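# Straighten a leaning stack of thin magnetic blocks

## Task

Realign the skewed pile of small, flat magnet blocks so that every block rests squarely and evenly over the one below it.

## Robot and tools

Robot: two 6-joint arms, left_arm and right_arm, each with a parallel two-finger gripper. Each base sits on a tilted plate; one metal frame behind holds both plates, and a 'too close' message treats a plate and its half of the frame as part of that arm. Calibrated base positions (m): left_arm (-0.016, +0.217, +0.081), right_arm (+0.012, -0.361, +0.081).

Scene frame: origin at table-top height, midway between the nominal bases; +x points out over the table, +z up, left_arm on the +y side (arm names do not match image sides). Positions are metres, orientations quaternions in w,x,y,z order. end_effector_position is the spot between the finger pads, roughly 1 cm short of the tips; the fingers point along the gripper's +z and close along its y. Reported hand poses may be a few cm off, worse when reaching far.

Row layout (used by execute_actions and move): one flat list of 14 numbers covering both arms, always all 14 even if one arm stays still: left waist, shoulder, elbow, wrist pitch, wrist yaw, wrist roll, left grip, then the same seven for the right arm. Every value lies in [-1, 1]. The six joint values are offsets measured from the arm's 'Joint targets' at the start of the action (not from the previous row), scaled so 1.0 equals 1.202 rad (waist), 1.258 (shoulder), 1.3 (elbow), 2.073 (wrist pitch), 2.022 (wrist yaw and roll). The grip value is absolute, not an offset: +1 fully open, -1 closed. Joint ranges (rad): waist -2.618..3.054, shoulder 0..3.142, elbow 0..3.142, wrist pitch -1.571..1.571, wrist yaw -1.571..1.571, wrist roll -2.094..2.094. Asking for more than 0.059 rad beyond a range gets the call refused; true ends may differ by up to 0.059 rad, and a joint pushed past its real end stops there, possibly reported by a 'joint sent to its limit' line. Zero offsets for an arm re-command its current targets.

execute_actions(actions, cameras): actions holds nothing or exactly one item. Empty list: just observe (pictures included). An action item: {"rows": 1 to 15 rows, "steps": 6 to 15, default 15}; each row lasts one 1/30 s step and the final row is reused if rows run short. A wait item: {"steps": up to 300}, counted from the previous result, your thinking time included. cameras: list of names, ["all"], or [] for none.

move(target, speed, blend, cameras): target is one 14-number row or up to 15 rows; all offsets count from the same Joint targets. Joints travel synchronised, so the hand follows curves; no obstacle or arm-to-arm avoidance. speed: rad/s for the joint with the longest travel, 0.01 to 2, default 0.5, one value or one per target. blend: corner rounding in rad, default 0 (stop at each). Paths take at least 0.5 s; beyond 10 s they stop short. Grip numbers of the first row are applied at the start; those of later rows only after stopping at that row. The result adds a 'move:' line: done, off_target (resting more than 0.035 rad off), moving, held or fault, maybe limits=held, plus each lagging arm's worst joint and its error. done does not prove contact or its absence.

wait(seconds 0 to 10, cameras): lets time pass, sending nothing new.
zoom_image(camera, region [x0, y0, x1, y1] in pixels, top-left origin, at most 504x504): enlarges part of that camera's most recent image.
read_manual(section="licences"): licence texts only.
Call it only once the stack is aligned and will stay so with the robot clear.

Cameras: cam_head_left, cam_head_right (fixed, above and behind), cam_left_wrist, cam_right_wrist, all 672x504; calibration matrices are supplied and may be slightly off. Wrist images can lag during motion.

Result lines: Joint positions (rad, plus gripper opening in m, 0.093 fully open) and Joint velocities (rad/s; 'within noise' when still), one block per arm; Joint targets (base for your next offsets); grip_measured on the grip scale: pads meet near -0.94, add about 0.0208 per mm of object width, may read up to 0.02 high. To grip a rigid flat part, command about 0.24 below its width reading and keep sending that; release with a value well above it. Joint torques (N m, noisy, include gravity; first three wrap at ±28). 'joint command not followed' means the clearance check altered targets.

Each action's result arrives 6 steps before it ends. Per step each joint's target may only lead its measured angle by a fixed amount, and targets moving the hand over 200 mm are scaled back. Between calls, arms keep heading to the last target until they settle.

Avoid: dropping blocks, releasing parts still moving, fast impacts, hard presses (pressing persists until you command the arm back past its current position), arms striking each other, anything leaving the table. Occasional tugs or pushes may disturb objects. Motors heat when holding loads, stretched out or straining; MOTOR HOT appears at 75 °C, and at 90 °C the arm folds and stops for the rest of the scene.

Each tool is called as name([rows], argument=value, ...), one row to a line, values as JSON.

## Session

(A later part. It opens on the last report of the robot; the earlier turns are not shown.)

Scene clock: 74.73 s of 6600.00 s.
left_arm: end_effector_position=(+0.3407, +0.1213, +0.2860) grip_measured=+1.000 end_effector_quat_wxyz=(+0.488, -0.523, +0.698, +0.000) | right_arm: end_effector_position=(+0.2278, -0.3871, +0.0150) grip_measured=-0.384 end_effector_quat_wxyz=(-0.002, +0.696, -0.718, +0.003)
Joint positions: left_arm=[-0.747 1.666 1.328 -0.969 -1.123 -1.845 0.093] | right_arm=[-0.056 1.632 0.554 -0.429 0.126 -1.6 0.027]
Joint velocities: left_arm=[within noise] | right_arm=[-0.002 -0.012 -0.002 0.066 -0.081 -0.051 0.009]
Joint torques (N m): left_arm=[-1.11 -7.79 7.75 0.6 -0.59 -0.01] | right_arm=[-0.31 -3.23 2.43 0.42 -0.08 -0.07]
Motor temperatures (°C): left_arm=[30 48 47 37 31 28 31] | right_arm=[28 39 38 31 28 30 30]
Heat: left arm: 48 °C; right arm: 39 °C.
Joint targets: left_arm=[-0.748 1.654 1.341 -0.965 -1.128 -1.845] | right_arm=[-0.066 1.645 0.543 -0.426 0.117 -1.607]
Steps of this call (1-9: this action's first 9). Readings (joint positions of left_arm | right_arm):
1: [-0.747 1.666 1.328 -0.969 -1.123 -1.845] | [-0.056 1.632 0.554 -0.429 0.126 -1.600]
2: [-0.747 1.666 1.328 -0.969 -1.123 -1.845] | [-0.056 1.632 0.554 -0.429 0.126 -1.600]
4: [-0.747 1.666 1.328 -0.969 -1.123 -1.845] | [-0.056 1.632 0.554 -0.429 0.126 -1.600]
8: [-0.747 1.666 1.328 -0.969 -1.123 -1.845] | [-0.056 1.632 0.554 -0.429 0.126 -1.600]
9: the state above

move(target=[0,0,0,0,0,0,1, 0.0241,-0.0986,0.0585,-0.0945,0,0,-0.25], speed=0.25, cameras=["cam_right_wrist"])

zoom_image(camera="cam_right_wrist", region=[200, 230, 460, 490])

Scene clock: 76.40 s of 6600.00 s.
left_arm: end_effector_position=(+0.3407, +0.1213, +0.2860) grip_measured=+1.000 end_effector_quat_wxyz=(+0.488, -0.523, +0.698, +0.000) | right_arm: end_effector_position=(+0.2263, -0.3879, +0.0405) grip_measured=-0.252 end_effector_quat_wxyz=(+0.001, +0.701, -0.714, -0.001)
Joint positions: left_arm=[-0.747 1.666 1.328 -0.969 -1.123 -1.845 0.093] | right_arm=[-0.046 1.539 0.6 -0.579 0.126 -1.6 0.033]
Joint velocities: within noise
Joint torques (N m): left_arm=[-1.01 -7.72 7.62 0.61 -0.61 0] | right_arm=[1.33 -5.53 5.52 -0.18 -0.04 -0.09]
Motor temperatures (°C): left_arm=[30 48 47 37 31 28 31] | right_arm=[28 39 38 31 28 30 30]
Heat: left arm: 48 °C; right arm: 39 °C.
Joint targets: left_arm=[-0.748 1.654 1.341 -0.965 -1.128 -1.845] | right_arm=[-0.037 1.521 0.619 -0.622 0.117 -1.607]
Kept back: nothing.
move: off_target (right_arm); right_arm: the wrist pitch is farthest, 0.043 rad from its target
camera_calibration:
cam_right_wrist: T_world_to_cam=[[0.999573, -0.0291966, -0.00126184, -0.238447], [-0.0259151, -0.905532, 0.423487, -0.323507], [-0.013507, -0.423273, -0.905901, -0.0452977], [0, 0, 0, 1]] pos_world=[0.229349, -0.319081, 0.0956649]
Images, in order (width x height): cam_right_wrist 672x504.

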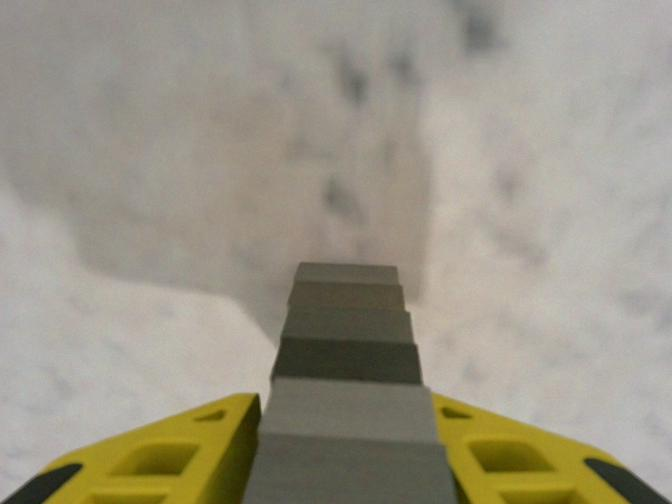

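Scaled by 1.938 from the camera's 672x504 image, which has a finer 960x720 frame.

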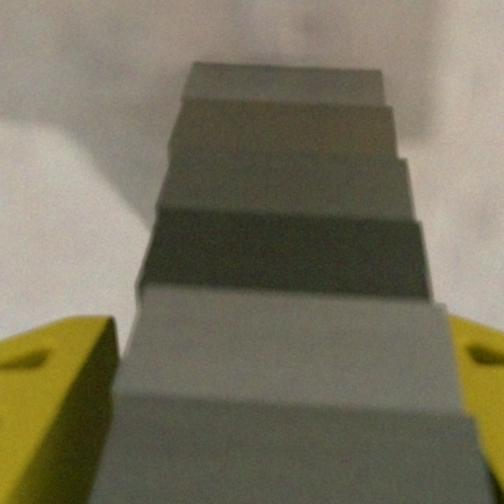

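zoom_image(camera="cam_right_wrist", region=[380, 250, 480, 350])

zoom_image(camera="cam_right_wrist", region=[250, 250, 350, 350])

zoom_image(camera="cam_right_wrist", region=[380, 340, 480, 440])

zoom_image(camera="cam_right_wrist", region=[230, 340, 330, 440])

Scaled by 5.040 from the camera's 672x504 image, which has a finer 960x720 frame.

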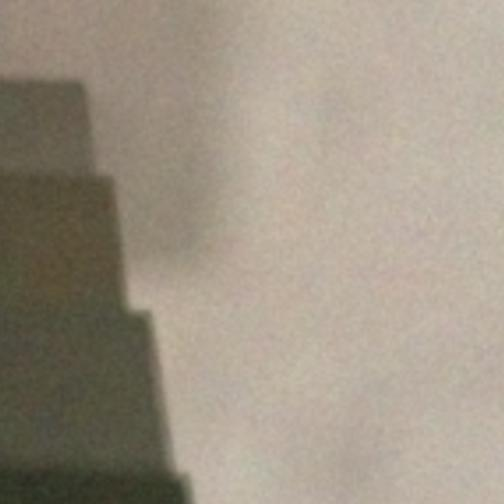

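Scaled by 5.040 from the camera's 672x504 image, which has a finer 960x720 frame.

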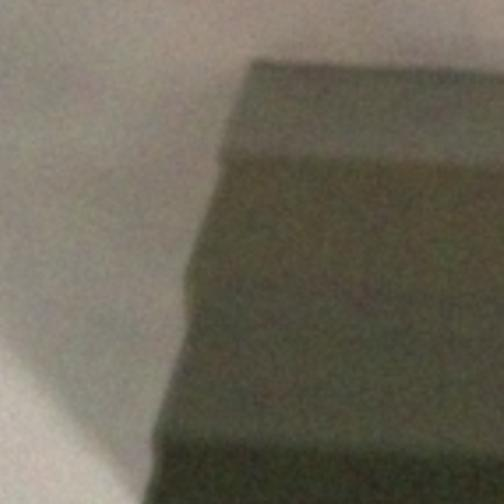

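Scaled by 5.040 from the camera's 672x504 image, which has a finer 960x720 frame.

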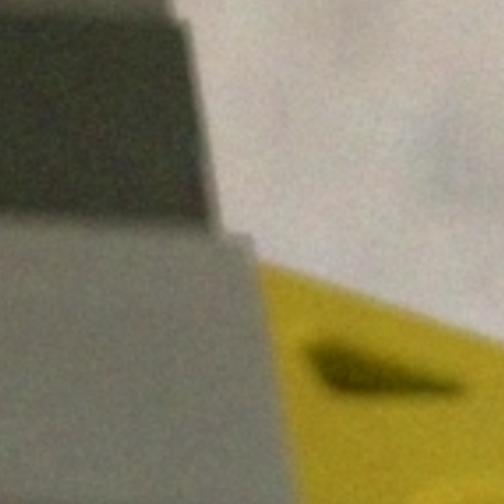

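Scaled by 5.040 from the camera's 672x504 image, which has a finer 960x720 frame.

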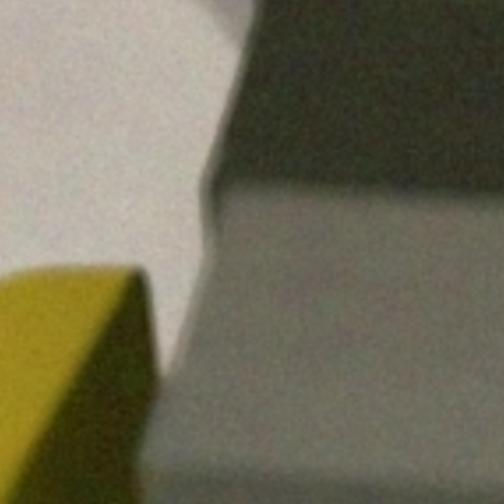

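move(target=[0,0,0,0,0,0,1, -0.0311,0.0793,-0.0759,0.1078,-0.0012,-0.0069,0.1], speed=0.2, cameras=["cam_right_wrist"])

zoom_image(camera="cam_right_wrist", region=[200, 270, 434, 504])

Scene clock: 85.30 s of 6600.00 s.
left_arm: end_effector_position=(+0.3407, +0.1213, +0.2860) grip_measured=+1.000 end_effector_quat_wxyz=(+0.488, -0.523, +0.698, +0.000) | right_arm: end_effector_position=(+0.2275, -0.3889, +0.0157) grip_measured=+0.098 end_effector_quat_wxyz=(-0.010, +0.697, -0.717, +0.012)
Joint positions: left_arm=[-0.747 1.666 1.328 -0.969 -1.123 -1.845 0.093] | right_arm=[-0.065 1.608 0.531 -0.405 0.125 -1.613 0.05]
Joint velocities: within noise
Joint torques (N m): left_arm=[-1.09 -7.71 7.75 0.59 -0.6 0.02] | right_arm=[-0.18 -2.92 2.47 0.54 -0.11 -0.1]
Motor temperatures (°C): left_arm=[30 49 47 37 31 28 31] | right_arm=[29 39 38 31 28 30 30]
Heat: left arm: 49 °C; right arm: 39 °C.
Joint targets: left_arm=[-0.748 1.654 1.341 -0.965 -1.128 -1.845] | right_arm=[-0.074 1.621 0.520 -0.398 0.114 -1.622]
Kept back: nothing.
move: done
camera_calibration:
cam_right_wrist: T_world_to_cam=[[0.99868, -0.0396285, 0.0326769, -0.244064], [-0.0497576, -0.904259, 0.424075, -0.30792], [0.0127429, -0.425141, -0.905037, -0.0748969], [0, 0, 0, 1]] pos_world=[0.229375, -0.319953, 0.0707721]
Images, in order (width x height): cam_right_wrist 672x504.

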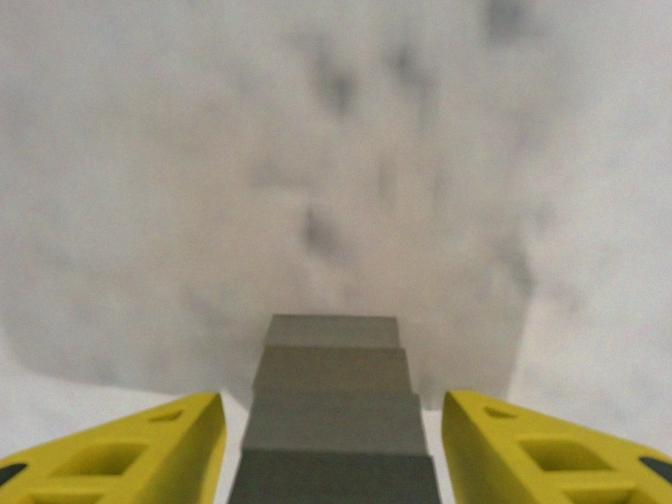

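Scaled by 2.154 from the camera's 672x504 image, which has a finer 960x720 frame.

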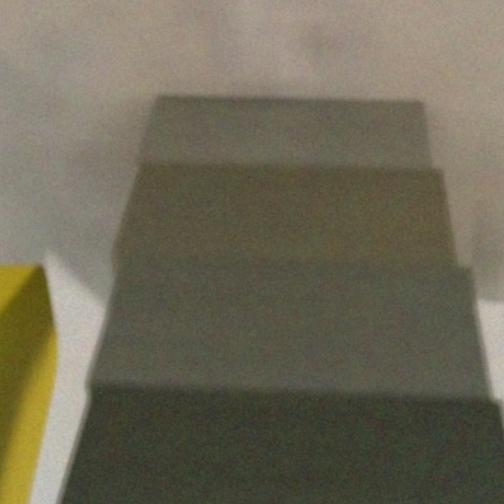

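execute_actions([
  {"rows":[[0,0,0,0,0,0,1,0,0,0,0,0,0,0.06],[0,0,0,0,0,0,1,0,0,0,0,0,0,0.02],[0,0,0,0,0,0,1,0,0,0,0,0,0,-0.02],[0,0,0,0,0,0,1,0,0,0,0,0,0,-0.06],[0,0,0,0,0,0,1,0,0,0,0,0,0,-0.10],[0,0,0,0,0,0,1,0,0,0,0,0,0,-0.13],[0,0,0,0,0,0,1,0,0,0,0,0,0,-0.16],[0,0,0,0,0,0,1,0,0,0,0,0,0,-0.18],[0,0,0,0,0,0,1,0,0,0,0,0,0,-0.20],[0,0,0,0,0,0,1,0,0,0,0,0,0,-0.22],[0,0,0,0,0,0,1,0,0,0,0,0,0,-0.24],[0,0,0,0,0,0,1,0,0,0,0,0,0,-0.26],[0,0,0,0,0,0,1,0,0,0,0,0,0,-0.28],[0,0,0,0,0,0,1,0,0,0,0,0,0,-0.29],[0,0,0,0,0,0,1,0,0,0,0,0,0,-0.30]]},
])

execute_actions([
  {"rows":[[0,0,0,0,0,0,1,0,0,0,0,0,0,-0.31],[0,0,0,0,0,0,1,0,0,0,0,0,0,-0.32],[0,0,0,0,0,0,1,0,0,0,0,0,0,-0.33],[0,0,0,0,0,0,1,0,0,0,0,0,0,-0.34],[0,0,0,0,0,0,1,0,0,0,0,0,0,-0.35],[0,0,0,0,0,0,1,0,0,0,0,0,0,-0.36],[0,0,0,0,0,0,1,0,0,0,0,0,0,-0.37],[0,0,0,0,0,0,1,0,0,0,0,0,0,-0.38],[0,0,0,0,0,0,1,0,0,0,0,0,0,-0.39],[0,0,0,0,0,0,1,0,0,0,0,0,0,-0.40],[0,0,0,0,0,0,1,0,0,0,0,0,0,-0.41],[0,0,0,0,0,0,1,0,0,0,0,0,0,-0.42],[0,0,0,0,0,0,1,0,0,0,0,0,0,-0.43],[0,0,0,0,0,0,1,0,0,0,0,0,0,-0.44],[0,0,0,0,0,0,1,0,0,0,0,0,0,-0.45]]},
])

execute_actions([
  {"rows":[[0,0,0,0,0,0,1,0,0,0,0,0,0,-0.46],[0,0,0,0,0,0,1,0,0,0,0,0,0,-0.47],[0,0,0,0,0,0,1,0,0,0,0,0,0,-0.48],[0,0,0,0,0,0,1,0,0,0,0,0,0,-0.49],[0,0,0,0,0,0,1,0,0,0,0,0,0,-0.50],[0,0,0,0,0,0,1,0,0,0,0,0,0,-0.51],[0,0,0,0,0,0,1,0,0,0,0,0,0,-0.52],[0,0,0,0,0,0,1,0,0,0,0,0,0,-0.53],[0,0,0,0,0,0,1,0,0,0,0,0,0,-0.54],[0,0,0,0,0,0,1,0,0,0,0,0,0,-0.56],[0,0,0,0,0,0,1,0,0,0,0,0,0,-0.58],[0,0,0,0,0,0,1,0,0,0,0,0,0,-0.60],[0,0,0,0,0,0,1,0,0,0,0,0,0,-0.60],[0,0,0,0,0,0,1,0,0,0,0,0,0,-0.60],[0,0,0,0,0,0,1,0,0,0,0,0,0,-0.60]]},
])

execute_actions(actions=[], cameras=["cam_right_wrist"])

zoom_image(camera="cam_right_wrist", region=[200, 270, 434, 504])

Scene clock: 86.53 s of 6600.00 s.
left_arm: end_effector_position=(+0.3407, +0.1213, +0.2860) grip_measured=+1.000 end_effector_quat_wxyz=(+0.488, -0.523, +0.698, +0.000) | right_arm: end_effector_position=(+0.2277, -0.3889, +0.0157) grip_measured=-0.187 end_effector_quat_wxyz=(-0.010, +0.697, -0.717, +0.012)
Joint positions: left_arm=[-0.747 1.666 1.328 -0.969 -1.123 -1.845 0.093] | right_arm=[-0.065 1.608 0.531 -0.404 0.125 -1.613 0.036]
Joint velocities: left_arm=[within noise] | right_arm=[0.002 0.002 -0.002 0.051 -0.095 -0.022 -0.024]
Joint torques (N m): left_arm=[-1.1 -7.79 7.76 0.59 -0.6 0] | right_arm=[-0.28 -2.99 2.62 0.54 -0.09 -0.08]
Motor temperatures (°C): left_arm=[30 49 47 37 31 28 31] | right_arm=[29 39 38 31 28 30 30]
Heat: left arm: 49 °C; right arm: 39 °C.
Joint targets: left_arm=[-0.748 1.654 1.341 -0.965 -1.128 -1.845] | right_arm=[-0.074 1.621 0.520 -0.398 0.115 -1.621]
Steps of this call (1-28: nothing new was sent; 29-37: this action's first 9). Readings (joint positions of left_arm | right_arm):
29: [-0.747 1.666 1.328 -0.969 -1.123 -1.845] | [-0.065 1.608 0.531 -0.404 0.125 -1.613]
30: [-0.747 1.666 1.328 -0.969 -1.123 -1.845] | [-0.065 1.608 0.531 -0.404 0.125 -1.613]
32: [-0.747 1.666 1.328 -0.969 -1.123 -1.845] | [-0.065 1.608 0.531 -0.404 0.125 -1.613]
36: [-0.747 1.666 1.328 -0.969 -1.123 -1.845] | [-0.065 1.608 0.531 -0.404 0.125 -1.613]
37: the state above

Scene clock: 87.03 s of 6600.00 s.
left_arm: end_effector_position=(+0.3407, +0.1213, +0.2860) grip_measured=+1.000 end_effector_quat_wxyz=(+0.488, -0.523, +0.698, +0.000) | right_arm: end_effector_position=(+0.2277, -0.3889, +0.0157) grip_measured=-0.380 end_effector_quat_wxyz=(-0.010, +0.697, -0.717, +0.012)
Joint positions: left_arm=[-0.747 1.666 1.328 -0.969 -1.123 -1.845 0.093] | right_arm=[-0.065 1.608 0.531 -0.404 0.125 -1.613 0.027]
Joint velocities: left_arm=[within noise] | right_arm=[-0.007 -0.012 0.002 0.007 0.007 0.007 -0.012]
Joint torques (N m): left_arm=[-1.01 -7.77 7.61 0.6 -0.58 -0.03] | right_arm=[-0.12 -3.02 2.55 0.51 -0.07 -0.13]
Motor temperatures (°C): left_arm=[30 49 47 37 31 28 31] | right_arm=[29 39 38 31 28 30 30]
Heat: left arm: 49 °C; right arm: 39 °C.
Joint targets: left_arm=[-0.748 1.654 1.341 -0.965 -1.128 -1.845] | right_arm=[-0.074 1.621 0.520 -0.398 0.115 -1.622]
Steps of this call (1-6: your previous action's last 6; 7-15: this action's first 9). Readings (joint positions of left_arm | right_arm):
7: [-0.747 1.666 1.328 -0.969 -1.123 -1.845] | [-0.065 1.608 0.531 -0.404 0.125 -1.613]
8: [-0.747 1.666 1.328 -0.969 -1.123 -1.845] | [-0.065 1.608 0.531 -0.404 0.125 -1.613]
10: [-0.747 1.666 1.328 -0.969 -1.123 -1.845] | [-0.065 1.608 0.531 -0.404 0.125 -1.613]
14: [-0.747 1.666 1.328 -0.969 -1.123 -1.845] | [-0.065 1.608 0.531 -0.404 0.125 -1.613]
15: the state above

Scene clock: 87.53 s of 6600.00 s.
left_arm: end_effector_position=(+0.3407, +0.1213, +0.2860) grip_measured=+1.000 end_effector_quat_wxyz=(+0.488, -0.523, +0.698, +0.000) | right_arm: end_effector_position=(+0.2277, -0.3889, +0.0157) grip_measured=-0.471 end_effector_quat_wxyz=(-0.010, +0.697, -0.717, +0.012)
Joint positions: left_arm=[-0.747 1.666 1.328 -0.969 -1.123 -1.845 0.093] | right_arm=[-0.065 1.608 0.531 -0.404 0.125 -1.613 0.023]
Joint velocities: left_arm=[within noise] | right_arm=[-0.017 -0.002 0.002 -0.081 -0.051 0.037 -0.006]
Joint torques (N m): left_arm=[-1.17 -7.77 7.65 0.62 -0.6 -0.01] | right_arm=[-0.23 -2.85 2.67 0.54 -0.1 -0.1]
Motor temperatures (°C): left_arm=[30 49 47 37 31 28 31] | right_arm=[29 39 38 31 28 30 30]
Heat: left arm: 49 °C; right arm: 39 °C.
Joint targets: left_arm=[-0.748 1.654 1.341 -0.965 -1.128 -1.845] | right_arm=[-0.074 1.621 0.520 -0.398 0.115 -1.621]
Steps of this call (1-6: your previous action's last 6; 7-15: this action's first 9). Readings (joint positions of left_arm | right_arm):
7: [-0.747 1.666 1.328 -0.969 -1.123 -1.845] | [-0.065 1.608 0.531 -0.404 0.125 -1.613]
8: [-0.747 1.666 1.328 -0.969 -1.123 -1.845] | [-0.065 1.608 0.531 -0.404 0.125 -1.613]
10: [-0.747 1.666 1.328 -0.969 -1.123 -1.845] | [-0.065 1.608 0.531 -0.404 0.125 -1.613]
14: [-0.747 1.666 1.328 -0.969 -1.123 -1.845] | [-0.065 1.608 0.531 -0.404 0.125 -1.613]
15: the state above

Scene clock: 87.73 s of 6600.00 s.
left_arm: end_effector_position=(+0.3407, +0.1213, +0.2860) grip_measured=+1.000 end_effector_quat_wxyz=(+0.488, -0.523, +0.698, +0.000) | right_arm: end_effector_position=(+0.2277, -0.3889, +0.0157) grip_measured=-0.487 end_effector_quat_wxyz=(-0.010, +0.697, -0.717, +0.012)
Joint positions: left_arm=[-0.747 1.666 1.328 -0.969 -1.123 -1.845 0.093] | right_arm=[-0.065 1.608 0.531 -0.404 0.125 -1.613 0.022]
Joint velocities: within noise
Joint torques (N m): left_arm=[-1.02 -7.77 7.71 0.59 -0.61 0] | right_arm=[-0.25 -3.04 2.54 0.48 -0.09 -0.11]
Motor temperatures (°C): left_arm=[30 49 47 37 31 28 31] | right_arm=[29 39 38 31 28 30 30]
Heat: left arm: 49 °C; right arm: 39 °C.
Joint targets: left_arm=[-0.748 1.654 1.341 -0.965 -1.128 -1.845] | right_arm=[-0.074 1.621 0.520 -0.398 0.115 -1.621]
Steps of this call (1-6: your previous action's last 6). Readings (joint positions of left_arm | right_arm):
1: [-0.747 1.666 1.328 -0.969 -1.123 -1.845] | [-0.065 1.608 0.531 -0.404 0.125 -1.613]
2: [-0.747 1.666 1.328 -0.969 -1.123 -1.845] | [-0.065 1.608 0.531 -0.404 0.125 -1.613]
4: [-0.747 1.666 1.328 -0.969 -1.123 -1.845] | [-0.065 1.608 0.531 -0.404 0.125 -1.613]
6: the state above
camera_calibration:
cam_right_wrist: T_world_to_cam=[[0.998666, -0.0393402, 0.0334327, -0.244145], [-0.0498183, -0.904247, 0.424094, -0.307907], [0.0135474, -0.425194, -0.905001, -0.075104], [0, 0, 0, 1]] pos_world=[0.229497, -0.319962, 0.0707749]
Images, in order (width x height): cam_right_wrist 672x504.

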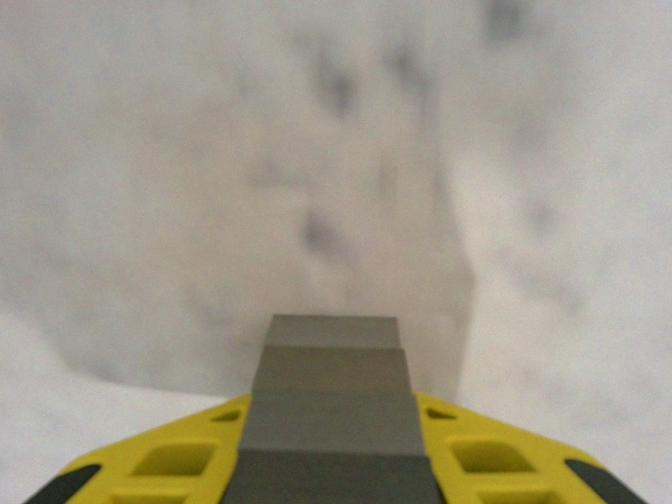

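Scaled by 2.154 from the camera's 672x504 image, which has a finer 960x720 frame.

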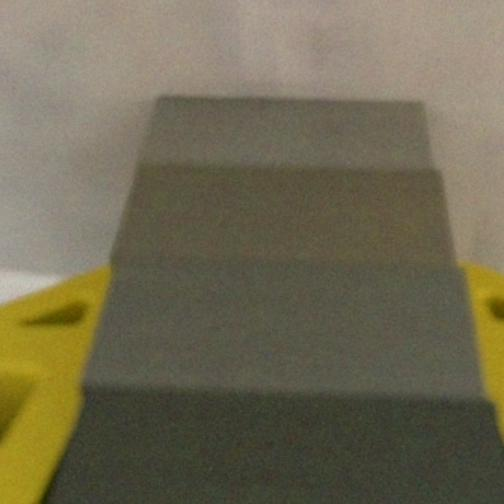

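execute_actions([
  {"rows":[[0,0,0,0,0,0,1,0,0,0,0,0,0,-0.55],[0,0,0,0,0,0,1,0,0,0,0,0,0,-0.50],[0,0,0,0,0,0,1,0,0,0,0,0,0,-0.46],[0,0,0,0,0,0,1,0,0,0,0,0,0,-0.44],[0,0,0,0,0,0,1,0,0,0,0,0,0,-0.42],[0,0,0,0,0,0,1,0,0,0,0,0,0,-0.41],[0,0,0,0,0,0,1,0,0,0,0,0,0,-0.40],[0,0,0,0,0,0,1,0,0,0,0,0,0,-0.39],[0,0,0,0,0,0,1,0,0,0,0,0,0,-0.38],[0,0,0,0,0,0,1,0,0,0,0,0,0,-0.36],[0,0,0,0,0,0,1,0,0,0,0,0,0,-0.33],[0,0,0,0,0,0,1,0,0,0,0,0,0,-0.30],[0,0,0,0,0,0,1,0,0,0,0,0,0,-0.27],[0,0,0,0,0,0,1,0,0,0,0,0,0,-0.24],[0,0,0,0,0,0,1,0,0,0,0,0,0,-0.21]]},
])

move(target=[0,0,0,0,0,0,1, 0.0275,-0.1004,0.0538,-0.0929,0,0,-0.2], speed=0.25, cameras=["cam_right_wrist"])

zoom_image(camera="cam_right_wrist", region=[200, 230, 460, 490])

Scene clock: 89.33 s of 6600.00 s.
left_arm: end_effector_position=(+0.3407, +0.1213, +0.2860) grip_measured=+1.000 end_effector_quat_wxyz=(+0.488, -0.523, +0.698, +0.000) | right_arm: end_effector_position=(+0.2277, -0.3889, +0.0157) grip_measured=-0.385 end_effector_quat_wxyz=(-0.010, +0.697, -0.717, +0.012)
Joint positions: left_arm=[-0.747 1.666 1.328 -0.969 -1.123 -1.845 0.093] | right_arm=[-0.065 1.608 0.531 -0.404 0.125 -1.613 0.027]
Joint velocities: left_arm=[within noise] | right_arm=[-0.007 -0.002 0.002 -0.007 -0.051 -0.066 0.011]
Joint torques (N m): left_arm=[-1.09 -7.75 7.62 0.59 -0.61 0] | right_arm=[-0.38 -2.99 2.58 0.54 -0.11 -0.11]
Motor temperatures (°C): left_arm=[30 49 47 37 31 28 31] | right_arm=[29 39 38 31 28 30 30]
Heat: left arm: 49 °C; right arm: 39 °C.
Joint targets: left_arm=[-0.748 1.654 1.341 -0.965 -1.128 -1.845] | right_arm=[-0.074 1.621 0.520 -0.398 0.115 -1.621]
Steps of this call (1-15: toward your last target; 16-39: nothing new was sent; 40-48: this action's first 9). Readings (joint positions of left_arm | right_arm):
40: [-0.747 1.666 1.328 -0.969 -1.123 -1.845] | [-0.065 1.608 0.531 -0.404 0.125 -1.613]
41: [-0.747 1.666 1.328 -0.969 -1.123 -1.845] | [-0.065 1.608 0.531 -0.404 0.125 -1.613]
43: [-0.747 1.666 1.328 -0.969 -1.123 -1.845] | [-0.065 1.608 0.531 -0.404 0.125 -1.613]
47: [-0.747 1.666 1.328 -0.969 -1.123 -1.845] | [-0.065 1.608 0.531 -0.404 0.125 -1.613]
48: the state above

Scene clock: 91.03 s of 6600.00 s.
left_arm: end_effector_position=(+0.3407, +0.1213, +0.2860) grip_measured=+1.000 end_effector_quat_wxyz=(+0.488, -0.523, +0.698, +0.000) | right_arm: end_effector_position=(+0.2250, -0.3884, +0.0402) grip_measured=-0.202 end_effector_quat_wxyz=(-0.008, +0.703, -0.711, +0.008)
Joint positions: left_arm=[-0.747 1.666 1.328 -0.969 -1.123 -1.845 0.093] | right_arm=[-0.05 1.512 0.571 -0.551 0.125 -1.613 0.035]
Joint velocities: within noise
Joint torques (N m): left_arm=[-1.11 -7.72 7.6 0.61 -0.59 -0.03] | right_arm=[1.5 -5.2 5.42 -0.07 -0.07 -0.1]
Motor temperatures (°C): left_arm=[30 49 47 37 31 28 31] | right_arm=[29 39 38 31 28 30 30]
Heat: left arm: 49 °C; right arm: 39 °C.
Joint targets: left_arm=[-0.748 1.654 1.341 -0.965 -1.128 -1.845] | right_arm=[-0.041 1.494 0.590 -0.591 0.115 -1.621]
Kept back: nothing.
move: off_target (right_arm); right_arm: the wrist pitch is farthest, 0.039 rad from its target
camera_calibration:
cam_right_wrist: T_world_to_cam=[[0.999443, -0.0232337, 0.0239712, -0.235789], [-0.0311955, -0.905662, 0.422851, -0.322741], [0.0118854, -0.423363, -0.905882, -0.0515922], [0, 0, 0, 1]] pos_world=[0.226203, -0.319615, 0.0953871]
Images, in order (width x height): cam_right_wrist 672x504.

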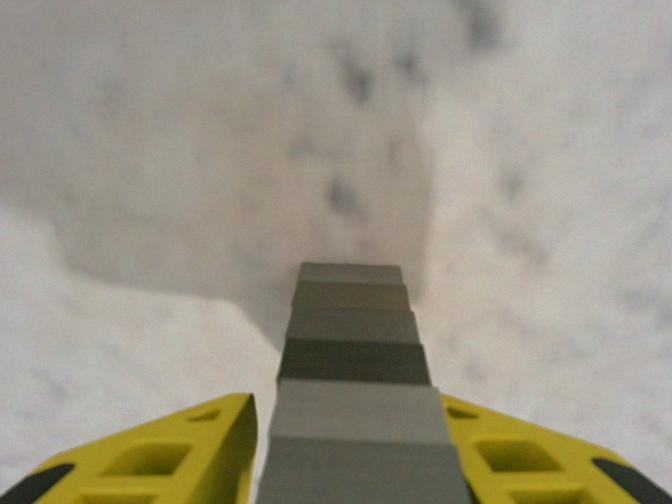

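Scaled by 1.938 from the camera's 672x504 image, which has a finer 960x720 frame.

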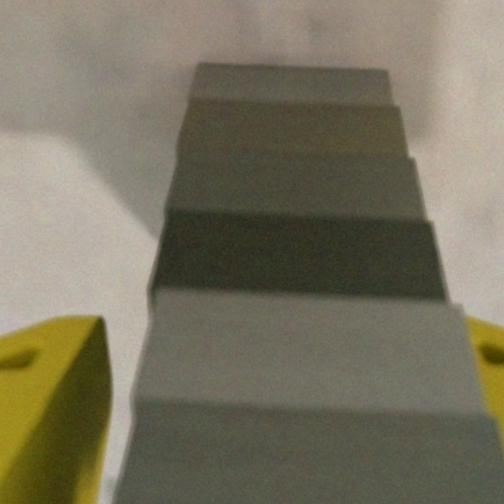

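move(target=[0,0,0,0,0,0,1, 0,0,0,0.0246,0,0,-0.2], speed=0.1, cameras=[])

Scene clock: 92.10 s of 6600.00 s.
left_arm: end_effector_position=(+0.3407, +0.1213, +0.2860) grip_measured=+1.000 end_effector_quat_wxyz=(+0.488, -0.523, +0.698, +0.000) | right_arm: end_effector_position=(+0.2262, -0.3885, +0.0402) grip_measured=-0.202 end_effector_quat_wxyz=(-0.009, +0.702, -0.712, +0.010)
Joint positions: left_arm=[-0.747 1.666 1.328 -0.969 -1.123 -1.845 0.093] | right_arm=[-0.05 1.512 0.571 -0.546 0.125 -1.613 0.035]
Joint velocities: within noise
Joint torques (N m): left_arm=[-1.07 -7.69 7.73 0.59 -0.62 -0.01] | right_arm=[1.57 -5.38 5.53 0.55 -0.08 -0.09]
Motor temperatures (°C): left_arm=[30 49 47 37 31 28 31] | right_arm=[29 39 38 31 28 30 30]
Heat: left arm: 49 °C; right arm: 39 °C.
Joint targets: left_arm=[-0.748 1.654 1.341 -0.965 -1.128 -1.845] | right_arm=[-0.041 1.494 0.590 -0.540 0.115 -1.621]
Kept back: nothing.
move: done
No camera images: "cameras" was empty.

execute_actions([
  {"rows":[[0,0,0,0,0,0,1,0,0,0,0.0015,0,0,-0.22],[0,0,0,0,0,0,1,0,0,0,0.0015,0,0,-0.24],[0,0,0,0,0,0,1,0,0,0,0.0015,0,0,-0.26],[0,0,0,0,0,0,1,0,0,0,0.0015,0,0,-0.28],[0,0,0,0,0,0,1,0,0,0,0.0015,0,0,-0.29],[0,0,0,0,0,0,1,0,0,0,0.0015,0,0,-0.30],[0,0,0,0,0,0,1,0,0,0,0.0015,0,0,-0.31],[0,0,0,0,0,0,1,0,0,0,0.0015,0,0,-0.32],[0,0,0,0,0,0,1,0,0,0,0.0015,0,0,-0.33],[0,0,0,0,0,0,1,0,0,0,0.0015,0,0,-0.34],[0,0,0,0,0,0,1,0,0,0,0.0015,0,0,-0.35],[0,0,0,0,0,0,1,0,0,0,0.0015,0,0,-0.36],[0,0,0,0,0,0,1,0,0,0,0.0015,0,0,-0.37],[0,0,0,0,0,0,1,0,0,0,0.0015,0,0,-0.38],[0,0,0,0,0,0,1,0,0,0,0.0015,0,0,-0.39]]},
])

execute_actions([
  {"rows":[[0,0,0,0,0,0,1,0,0,0,0,0,0,-0.40],[0,0,0,0,0,0,1,0,0,0,0,0,0,-0.41],[0,0,0,0,0,0,1,0,0,0,0,0,0,-0.42],[0,0,0,0,0,0,1,0,0,0,0,0,0,-0.43],[0,0,0,0,0,0,1,0,0,0,0,0,0,-0.44],[0,0,0,0,0,0,1,0,0,0,0,0,0,-0.45],[0,0,0,0,0,0,1,0,0,0,0,0,0,-0.46],[0,0,0,0,0,0,1,0,0,0,0,0,0,-0.47],[0,0,0,0,0,0,1,0,0,0,0,0,0,-0.48],[0,0,0,0,0,0,1,0,0,0,0,0,0,-0.50],[0,0,0,0,0,0,1,0,0,0,0,0,0,-0.52],[0,0,0,0,0,0,1,0,0,0,0,0,0,-0.54],[0,0,0,0,0,0,1,0,0,0,0,0,0,-0.56],[0,0,0,0,0,0,1,0,0,0,0,0,0,-0.58],[0,0,0,0,0,0,1,0,0,0,0,0,0,-0.60]]},
])

execute_actions(actions=[], cameras=["cam_right_wrist"])

zoom_image(camera="cam_right_wrist", region=[200, 230, 460, 490])

Scene clock: 93.43 s of 6600.00 s.
left_arm: end_effector_position=(+0.3407, +0.1213, +0.2860) grip_measured=+1.000 end_effector_quat_wxyz=(+0.488, -0.523, +0.698, +0.000) | right_arm: end_effector_position=(+0.2279, -0.3885, +0.0403) grip_measured=-0.322 end_effector_quat_wxyz=(-0.012, +0.702, -0.712, +0.012)
Joint positions: left_arm=[-0.747 1.666 1.328 -0.969 -1.123 -1.845 0.093] | right_arm=[-0.05 1.512 0.571 -0.539 0.124 -1.613 0.03]
Joint velocities: left_arm=[within noise] | right_arm=[-0.002 0.017 0.007 0.037 -0.037 -0.022 -0.014]
Joint torques (N m): left_arm=[-1.11 -7.76 7.61 0.63 -0.6 -0.01] | right_arm=[1.57 -5.33 5.59 0.4 -0.08 -0.12]
Motor temperatures (°C): left_arm=[30 49 47 37 31 28 31] | right_arm=[29 39 38 31 28 30 30]
Heat: left arm: 49 °C; right arm: 39 °C.
Joint targets: left_arm=[-0.748 1.654 1.341 -0.965 -1.128 -1.845] | right_arm=[-0.041 1.494 0.590 -0.536 0.114 -1.621]
Steps of this call (1-31: nothing new was sent; 32-40: this action's first 9). Readings (joint positions of left_arm | right_arm):
32: [-0.747 1.666 1.328 -0.969 -1.123 -1.845] | [-0.050 1.512 0.571 -0.545 0.125 -1.613]
33: [-0.747 1.666 1.328 -0.969 -1.123 -1.845] | [-0.050 1.512 0.571 -0.545 0.125 -1.613]
35: [-0.747 1.666 1.328 -0.969 -1.123 -1.845] | [-0.050 1.512 0.571 -0.544 0.125 -1.613]
39: [-0.747 1.666 1.328 -0.969 -1.123 -1.845] | [-0.050 1.512 0.571 -0.540 0.124 -1.613]
40: the state above

Scene clock: 93.93 s of 6600.00 s.
left_arm: end_effector_position=(+0.3407, +0.1213, +0.2860) grip_measured=+1.000 end_effector_quat_wxyz=(+0.488, -0.523, +0.698, +0.000) | right_arm: end_effector_position=(+0.2288, -0.3886, +0.0403) grip_measured=-0.443 end_effector_quat_wxyz=(-0.013, +0.702, -0.712, +0.013)
Joint positions: left_arm=[-0.747 1.666 1.328 -0.969 -1.123 -1.845 0.093] | right_arm=[-0.05 1.512 0.571 -0.536 0.124 -1.613 0.024]
Joint velocities: left_arm=[within noise] | right_arm=[-0.002 0.002 -0.012 -0.037 -0.022 0.037 -0.008]
Joint torques (N m): left_arm=[-1.09 -7.76 7.68 0.59 -0.59 0.01] | right_arm=[1.58 -5.29 5.45 0.43 -0.07 -0.08]
Motor temperatures (°C): left_arm=[30 49 47 37 31 28 31] | right_arm=[29 39 38 31 28 30 30]
Heat: left arm: 49 °C; right arm: 39 °C.
Joint targets: left_arm=[-0.748 1.654 1.341 -0.965 -1.128 -1.845] | right_arm=[-0.041 1.494 0.590 -0.536 0.115 -1.621]
Steps of this call (1-6: your previous action's last 6; 7-15: this action's first 9). Readings (joint positions of left_arm | right_arm):
7: [-0.747 1.666 1.328 -0.969 -1.123 -1.845] | [-0.050 1.512 0.571 -0.536 0.124 -1.613]
8: [-0.747 1.666 1.328 -0.969 -1.123 -1.845] | [-0.050 1.512 0.571 -0.536 0.124 -1.613]
10: [-0.747 1.666 1.328 -0.969 -1.123 -1.845] | [-0.050 1.512 0.571 -0.536 0.124 -1.613]
14: [-0.747 1.666 1.328 -0.969 -1.123 -1.845] | [-0.050 1.512 0.571 -0.536 0.124 -1.613]
15: the state above

Scene clock: 94.13 s of 6600.00 s.
left_arm: end_effector_position=(+0.3407, +0.1213, +0.2860) grip_measured=+1.000 end_effector_quat_wxyz=(+0.488, -0.523, +0.698, +0.000) | right_arm: end_effector_position=(+0.2288, -0.3886, +0.0403) grip_measured=-0.472 end_effector_quat_wxyz=(-0.013, +0.702, -0.712, +0.013)
Joint positions: left_arm=[-0.747 1.666 1.328 -0.969 -1.123 -1.845 0.093] | right_arm=[-0.05 1.512 0.571 -0.536 0.124 -1.613 0.023]
Joint velocities: left_arm=[within noise] | right_arm=[-0.007 0.002 -0.012 0.022 -0.037 0.051 -0.004]
Joint torques (N m): left_arm=[-1.11 -7.77 7.72 0.6 -0.59 0] | right_arm=[1.62 -5.33 5.49 0.47 -0.06 -0.11]
Motor temperatures (°C): left_arm=[30 49 47 37 31 28 31] | right_arm=[29 39 38 31 28 30 30]
Heat: left arm: 49 °C; right arm: 39 °C.
Joint targets: left_arm=[-0.748 1.654 1.341 -0.965 -1.128 -1.845] | right_arm=[-0.041 1.494 0.590 -0.536 0.115 -1.621]
Steps of this call (1-6: your previous action's last 6). Readings (joint positions of left_arm | right_arm):
1: [-0.747 1.666 1.328 -0.969 -1.123 -1.845] | [-0.050 1.512 0.571 -0.536 0.124 -1.613]
2: [-0.747 1.666 1.328 -0.969 -1.123 -1.845] | [-0.050 1.512 0.571 -0.536 0.124 -1.613]
4: [-0.747 1.666 1.328 -0.969 -1.123 -1.845] | [-0.050 1.512 0.571 -0.536 0.124 -1.613]
6: the state above
camera_calibration:
cam_right_wrist: T_world_to_cam=[[0.998903, -0.0251616, 0.0394872, -0.240812], [-0.0395158, -0.905412, 0.422691, -0.320796], [0.0251166, -0.423788, -0.905413, -0.0548089], [0, 0, 0, 1]] pos_world=[0.229248, -0.319739, 0.095482]
Images, in order (width x height): cam_right_wrist 672x504.

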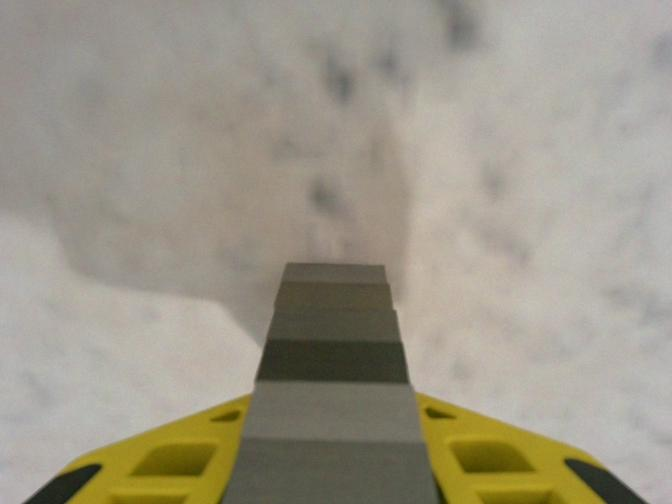

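Scaled by 1.938 from the camera's 672x504 image, which has a finer 960x720 frame.

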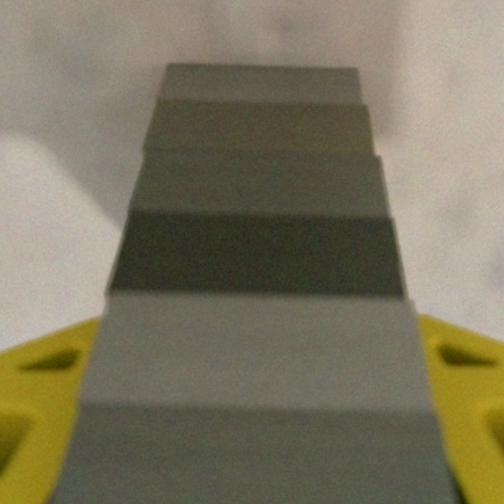

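execute_actions([
  {"rows":[[0,0,0,0,0,0,1,0,0,0,0,0,0,-0.55],[0,0,0,0,0,0,1,0,0,0,0,0,0,-0.50],[0,0,0,0,0,0,1,0,0,0,0,0,0,-0.46],[0,0,0,0,0,0,1,0,0,0,0,0,0,-0.44],[0,0,0,0,0,0,1,0,0,0,0,0,0,-0.42],[0,0,0,0,0,0,1,0,0,0,0,0,0,-0.41],[0,0,0,0,0,0,1,0,0,0,0,0,0,-0.40],[0,0,0,0,0,0,1,0,0,0,0,0,0,-0.39],[0,0,0,0,0,0,1,0,0,0,0,0,0,-0.38],[0,0,0,0,0,0,1,0,0,0,0,0,0,-0.36],[0,0,0,0,0,0,1,0,0,0,0,0,0,-0.33],[0,0,0,0,0,0,1,0,0,0,0,0,0,-0.30],[0,0,0,0,0,0,1,0,0,0,0,0,0,-0.25],[0,0,0,0,0,0,1,0,0,0,0,0,0,-0.17],[0,0,0,0,0,0,1,0,0,0,0,0,0,-0.08]]},
])

execute_actions([
  {"rows":[[0,0,0,0,0,0,1,0,0,0,0,0,0,0.0],[0,0,0,0,0,0,1,0,0,0,0,0,0,0.1],[0,0,0,0,0,0,1,0,0,0,0,0,0,0.2],[0,0,0,0,0,0,1,0,0,0,0,0,0,0.3],[0,0,0,0,0,0,1,0,0,0,0,0,0,0.4],[0,0,0,0,0,0,1,0,0,0,0,0,0,0.4]]},
])

move([
  [0,0,0,0,0,0,1, 0.0324,-0.1208,0.1469,-0.2045,0,0,0.4],
  [0,0,0,0,0,0,1, 0.0324,-0.1208,0.1469,-0.2045,0,0.784,0.4],
], speed=[0.4,1.0])

zoom_image(camera="cam_right_wrist", region=[240, 160, 440, 360])

zoom_image(camera="cam_head_left", region=[470, 228, 508, 262])

zoom_image(camera="cam_head_right", region=[478, 228, 516, 262])

Scene clock: 96.10 s of 6600.00 s.
left_arm: end_effector_position=(+0.3407, +0.1213, +0.2860) grip_measured=+1.000 end_effector_quat_wxyz=(+0.488, -0.523, +0.698, +0.000) | right_arm: end_effector_position=(+0.2288, -0.3886, +0.0403) grip_measured=-0.385 end_effector_quat_wxyz=(-0.013, +0.702, -0.712, +0.013)
Joint positions: left_arm=[-0.747 1.666 1.328 -0.969 -1.123 -1.845 0.093] | right_arm=[-0.05 1.512 0.571 -0.536 0.124 -1.613 0.027]
Joint velocities: left_arm=[within noise] | right_arm=[-0.012 -0.012 -0.022 -0.066 0.066 0.081 0.01]
Joint torques (N m): left_arm=[-1.14 -7.73 7.64 0.6 -0.61 0.02] | right_arm=[1.55 -5.29 5.52 0.48 -0.08 -0.12]
Motor temperatures (°C): left_arm=[30 49 47 37 31 28 31] | right_arm=[29 39 38 31 28 30 30]
Heat: left arm: 49 °C; right arm: 39 °C.
Joint targets: left_arm=[-0.748 1.654 1.341 -0.965 -1.128 -1.845] | right_arm=[-0.041 1.494 0.590 -0.536 0.115 -1.621]
Steps of this call (1-15: toward your last target; 16-50: nothing new was sent; 51-59: this action's first 9). Readings (joint positions of left_arm | right_arm):
51: [-0.747 1.666 1.328 -0.969 -1.123 -1.845] | [-0.050 1.512 0.571 -0.536 0.124 -1.613]
52: [-0.747 1.666 1.328 -0.969 -1.123 -1.845] | [-0.050 1.512 0.571 -0.536 0.124 -1.613]
54: [-0.747 1.666 1.328 -0.969 -1.123 -1.845] | [-0.050 1.512 0.571 -0.536 0.124 -1.613]
58: [-0.747 1.666 1.328 -0.969 -1.123 -1.845] | [-0.050 1.512 0.571 -0.536 0.124 -1.613]
59: the state above

Scene clock: 96.60 s of 6600.00 s.
left_arm: end_effector_position=(+0.3407, +0.1213, +0.2860) grip_measured=+1.000 end_effector_quat_wxyz=(+0.488, -0.523, +0.698, +0.000) | right_arm: end_effector_position=(+0.2288, -0.3886, +0.0403) grip_measured=+0.397 end_effector_quat_wxyz=(-0.013, +0.702, -0.712, +0.013)
Joint positions: left_arm=[-0.747 1.666 1.328 -0.969 -1.123 -1.845 0.093] | right_arm=[-0.05 1.512 0.571 -0.536 0.124 -1.613 0.064]
Joint velocities: within noise
Joint torques (N m): left_arm=[-1.11 -7.71 7.68 0.59 -0.62 0.01] | right_arm=[1.57 -5.34 5.59 0.45 -0.07 -0.09]
Motor temperatures (°C): left_arm=[30 49 47 37 31 28 31] | right_arm=[29 39 38 31 28 30 30]
Heat: left arm: 49 °C; right arm: 39 °C.
Joint targets: left_arm=[-0.748 1.654 1.341 -0.965 -1.128 -1.845] | right_arm=[-0.041 1.494 0.590 -0.536 0.115 -1.621]
Steps of this call (1-6: your previous action's last 6; 7-15: this action's first 9). Readings (joint positions of left_arm | right_arm):
7: [-0.747 1.666 1.328 -0.969 -1.123 -1.845] | [-0.050 1.512 0.571 -0.536 0.124 -1.613]
8: [-0.747 1.666 1.328 -0.969 -1.123 -1.845] | [-0.050 1.512 0.571 -0.536 0.124 -1.613]
10: [-0.747 1.666 1.328 -0.969 -1.123 -1.845] | [-0.050 1.512 0.571 -0.536 0.124 -1.613]
14: [-0.747 1.666 1.328 -0.969 -1.123 -1.845] | [-0.050 1.512 0.571 -0.536 0.124 -1.613]
15: the state above

Scene clock: 100.50 s of 6600.00 s.
left_arm: end_effector_position=(+0.3407, +0.1213, +0.2860) grip_measured=+1.000 end_effector_quat_wxyz=(+0.488, -0.523, +0.698, +0.000) | right_arm: end_effector_position=(+0.2243, -0.3886, +0.1089) grip_measured=+0.398 end_effector_quat_wxyz=(-0.004, -0.016, +1.000, +0.002)
Joint positions: left_arm=[-0.747 1.666 1.328 -0.969 -1.123 -1.845 0.093] | right_arm=[-0.011 1.358 0.758 -0.928 0.123 -0.045 0.064]
Joint velocities: within noise
Joint torques (N m): left_arm=[-1.07 -7.82 7.72 0.59 -0.61 0.01] | right_arm=[1.51 -4.71 6.75 0.01 -0.02 0.11]
Motor temperatures (°C): left_arm=[30 49 48 37 31 28 31] | right_arm=[29 39 38 31 28 30 30]
Heat: left arm: 49 °C; right arm: 39 °C.
Joint targets: left_arm=[-0.748 1.654 1.341 -0.965 -1.128 -1.845] | right_arm=[-0.002 1.343 0.781 -0.960 0.114 -0.036]
Kept back: nothing.
move: done
camera_calibration:
cam_left_wrist: T_world_to_cam=[[0.715752, -0.438934, 0.543173, -0.349319], [-0.231089, -0.882835, -0.408902, 0.344898], [0.659013, 0.167151, -0.733323, 0.0485359], [0, 0, 0, 1]] pos_world=[0.297742, 0.143048, 0.366362]
cam_right_wrist: T_world_to_cam=[[0.0217597, -0.999761, -0.00193176, -0.394094], [-0.902773, -0.0204789, 0.42963, 0.186818], [-0.429567, -0.00760469, -0.903003, 0.2708], [0, 0, 0, 1]] pos_world=[0.293556, -0.388115, 0.163509]

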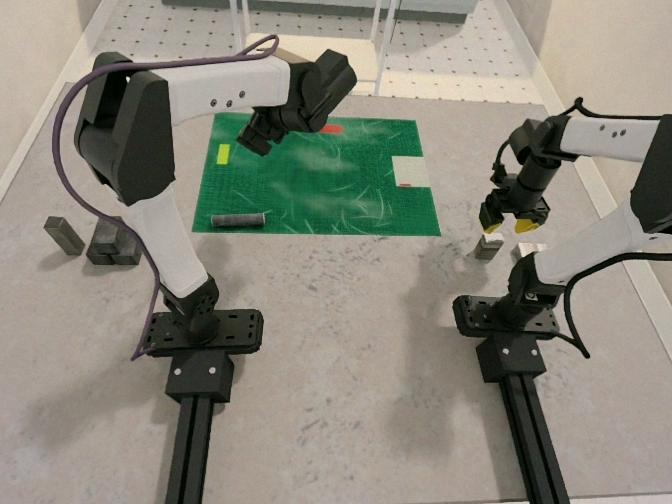

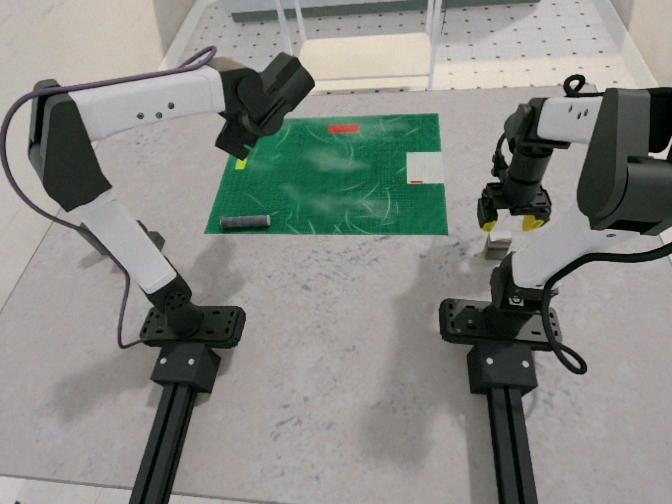

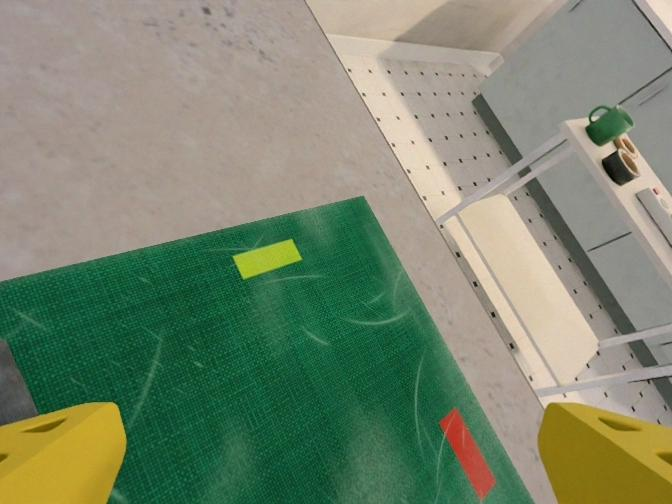

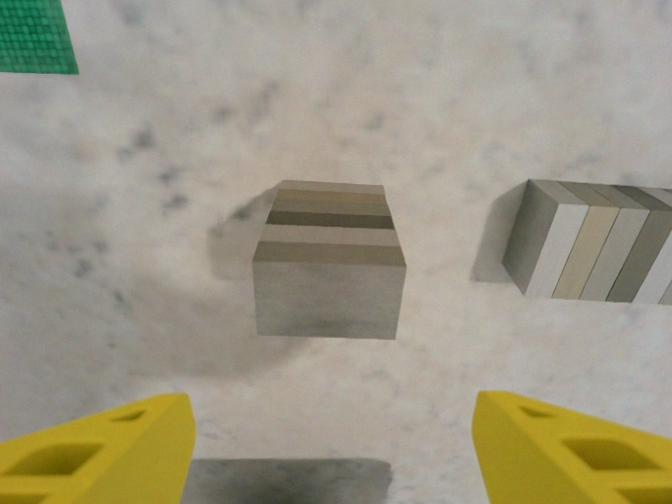

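Scaled by 2.520 from the camera's 672x504 image, which has a finer 960x720 frame.

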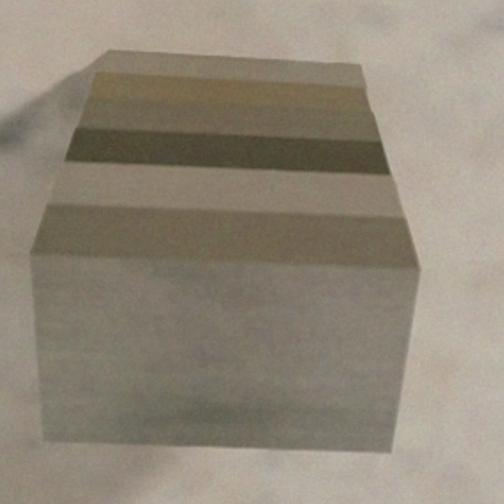

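Scaled by 13.263 from the camera's 672x504 image, which has a finer 960x720 frame.

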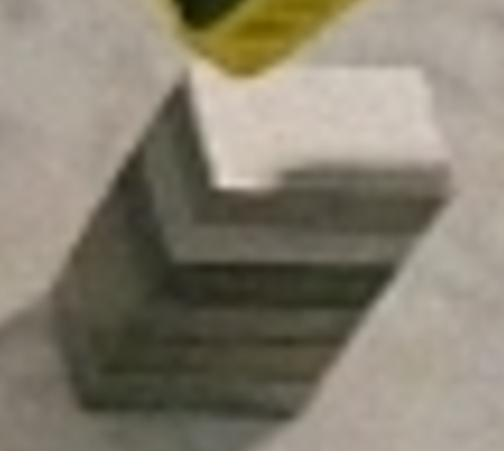

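Scaled by 13.263 from the camera's 672x504 image, which has a finer 960x720 frame.

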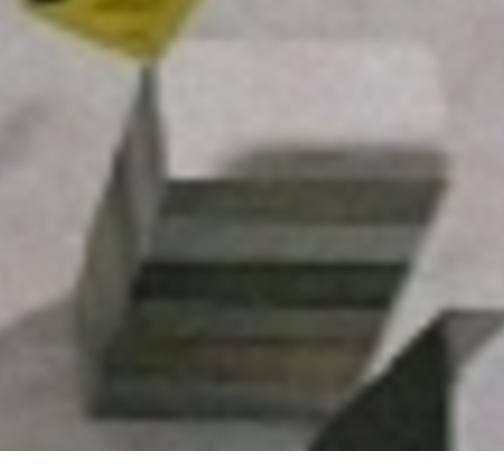

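finished_scene(scene=2)

The scene is finished: the task was done.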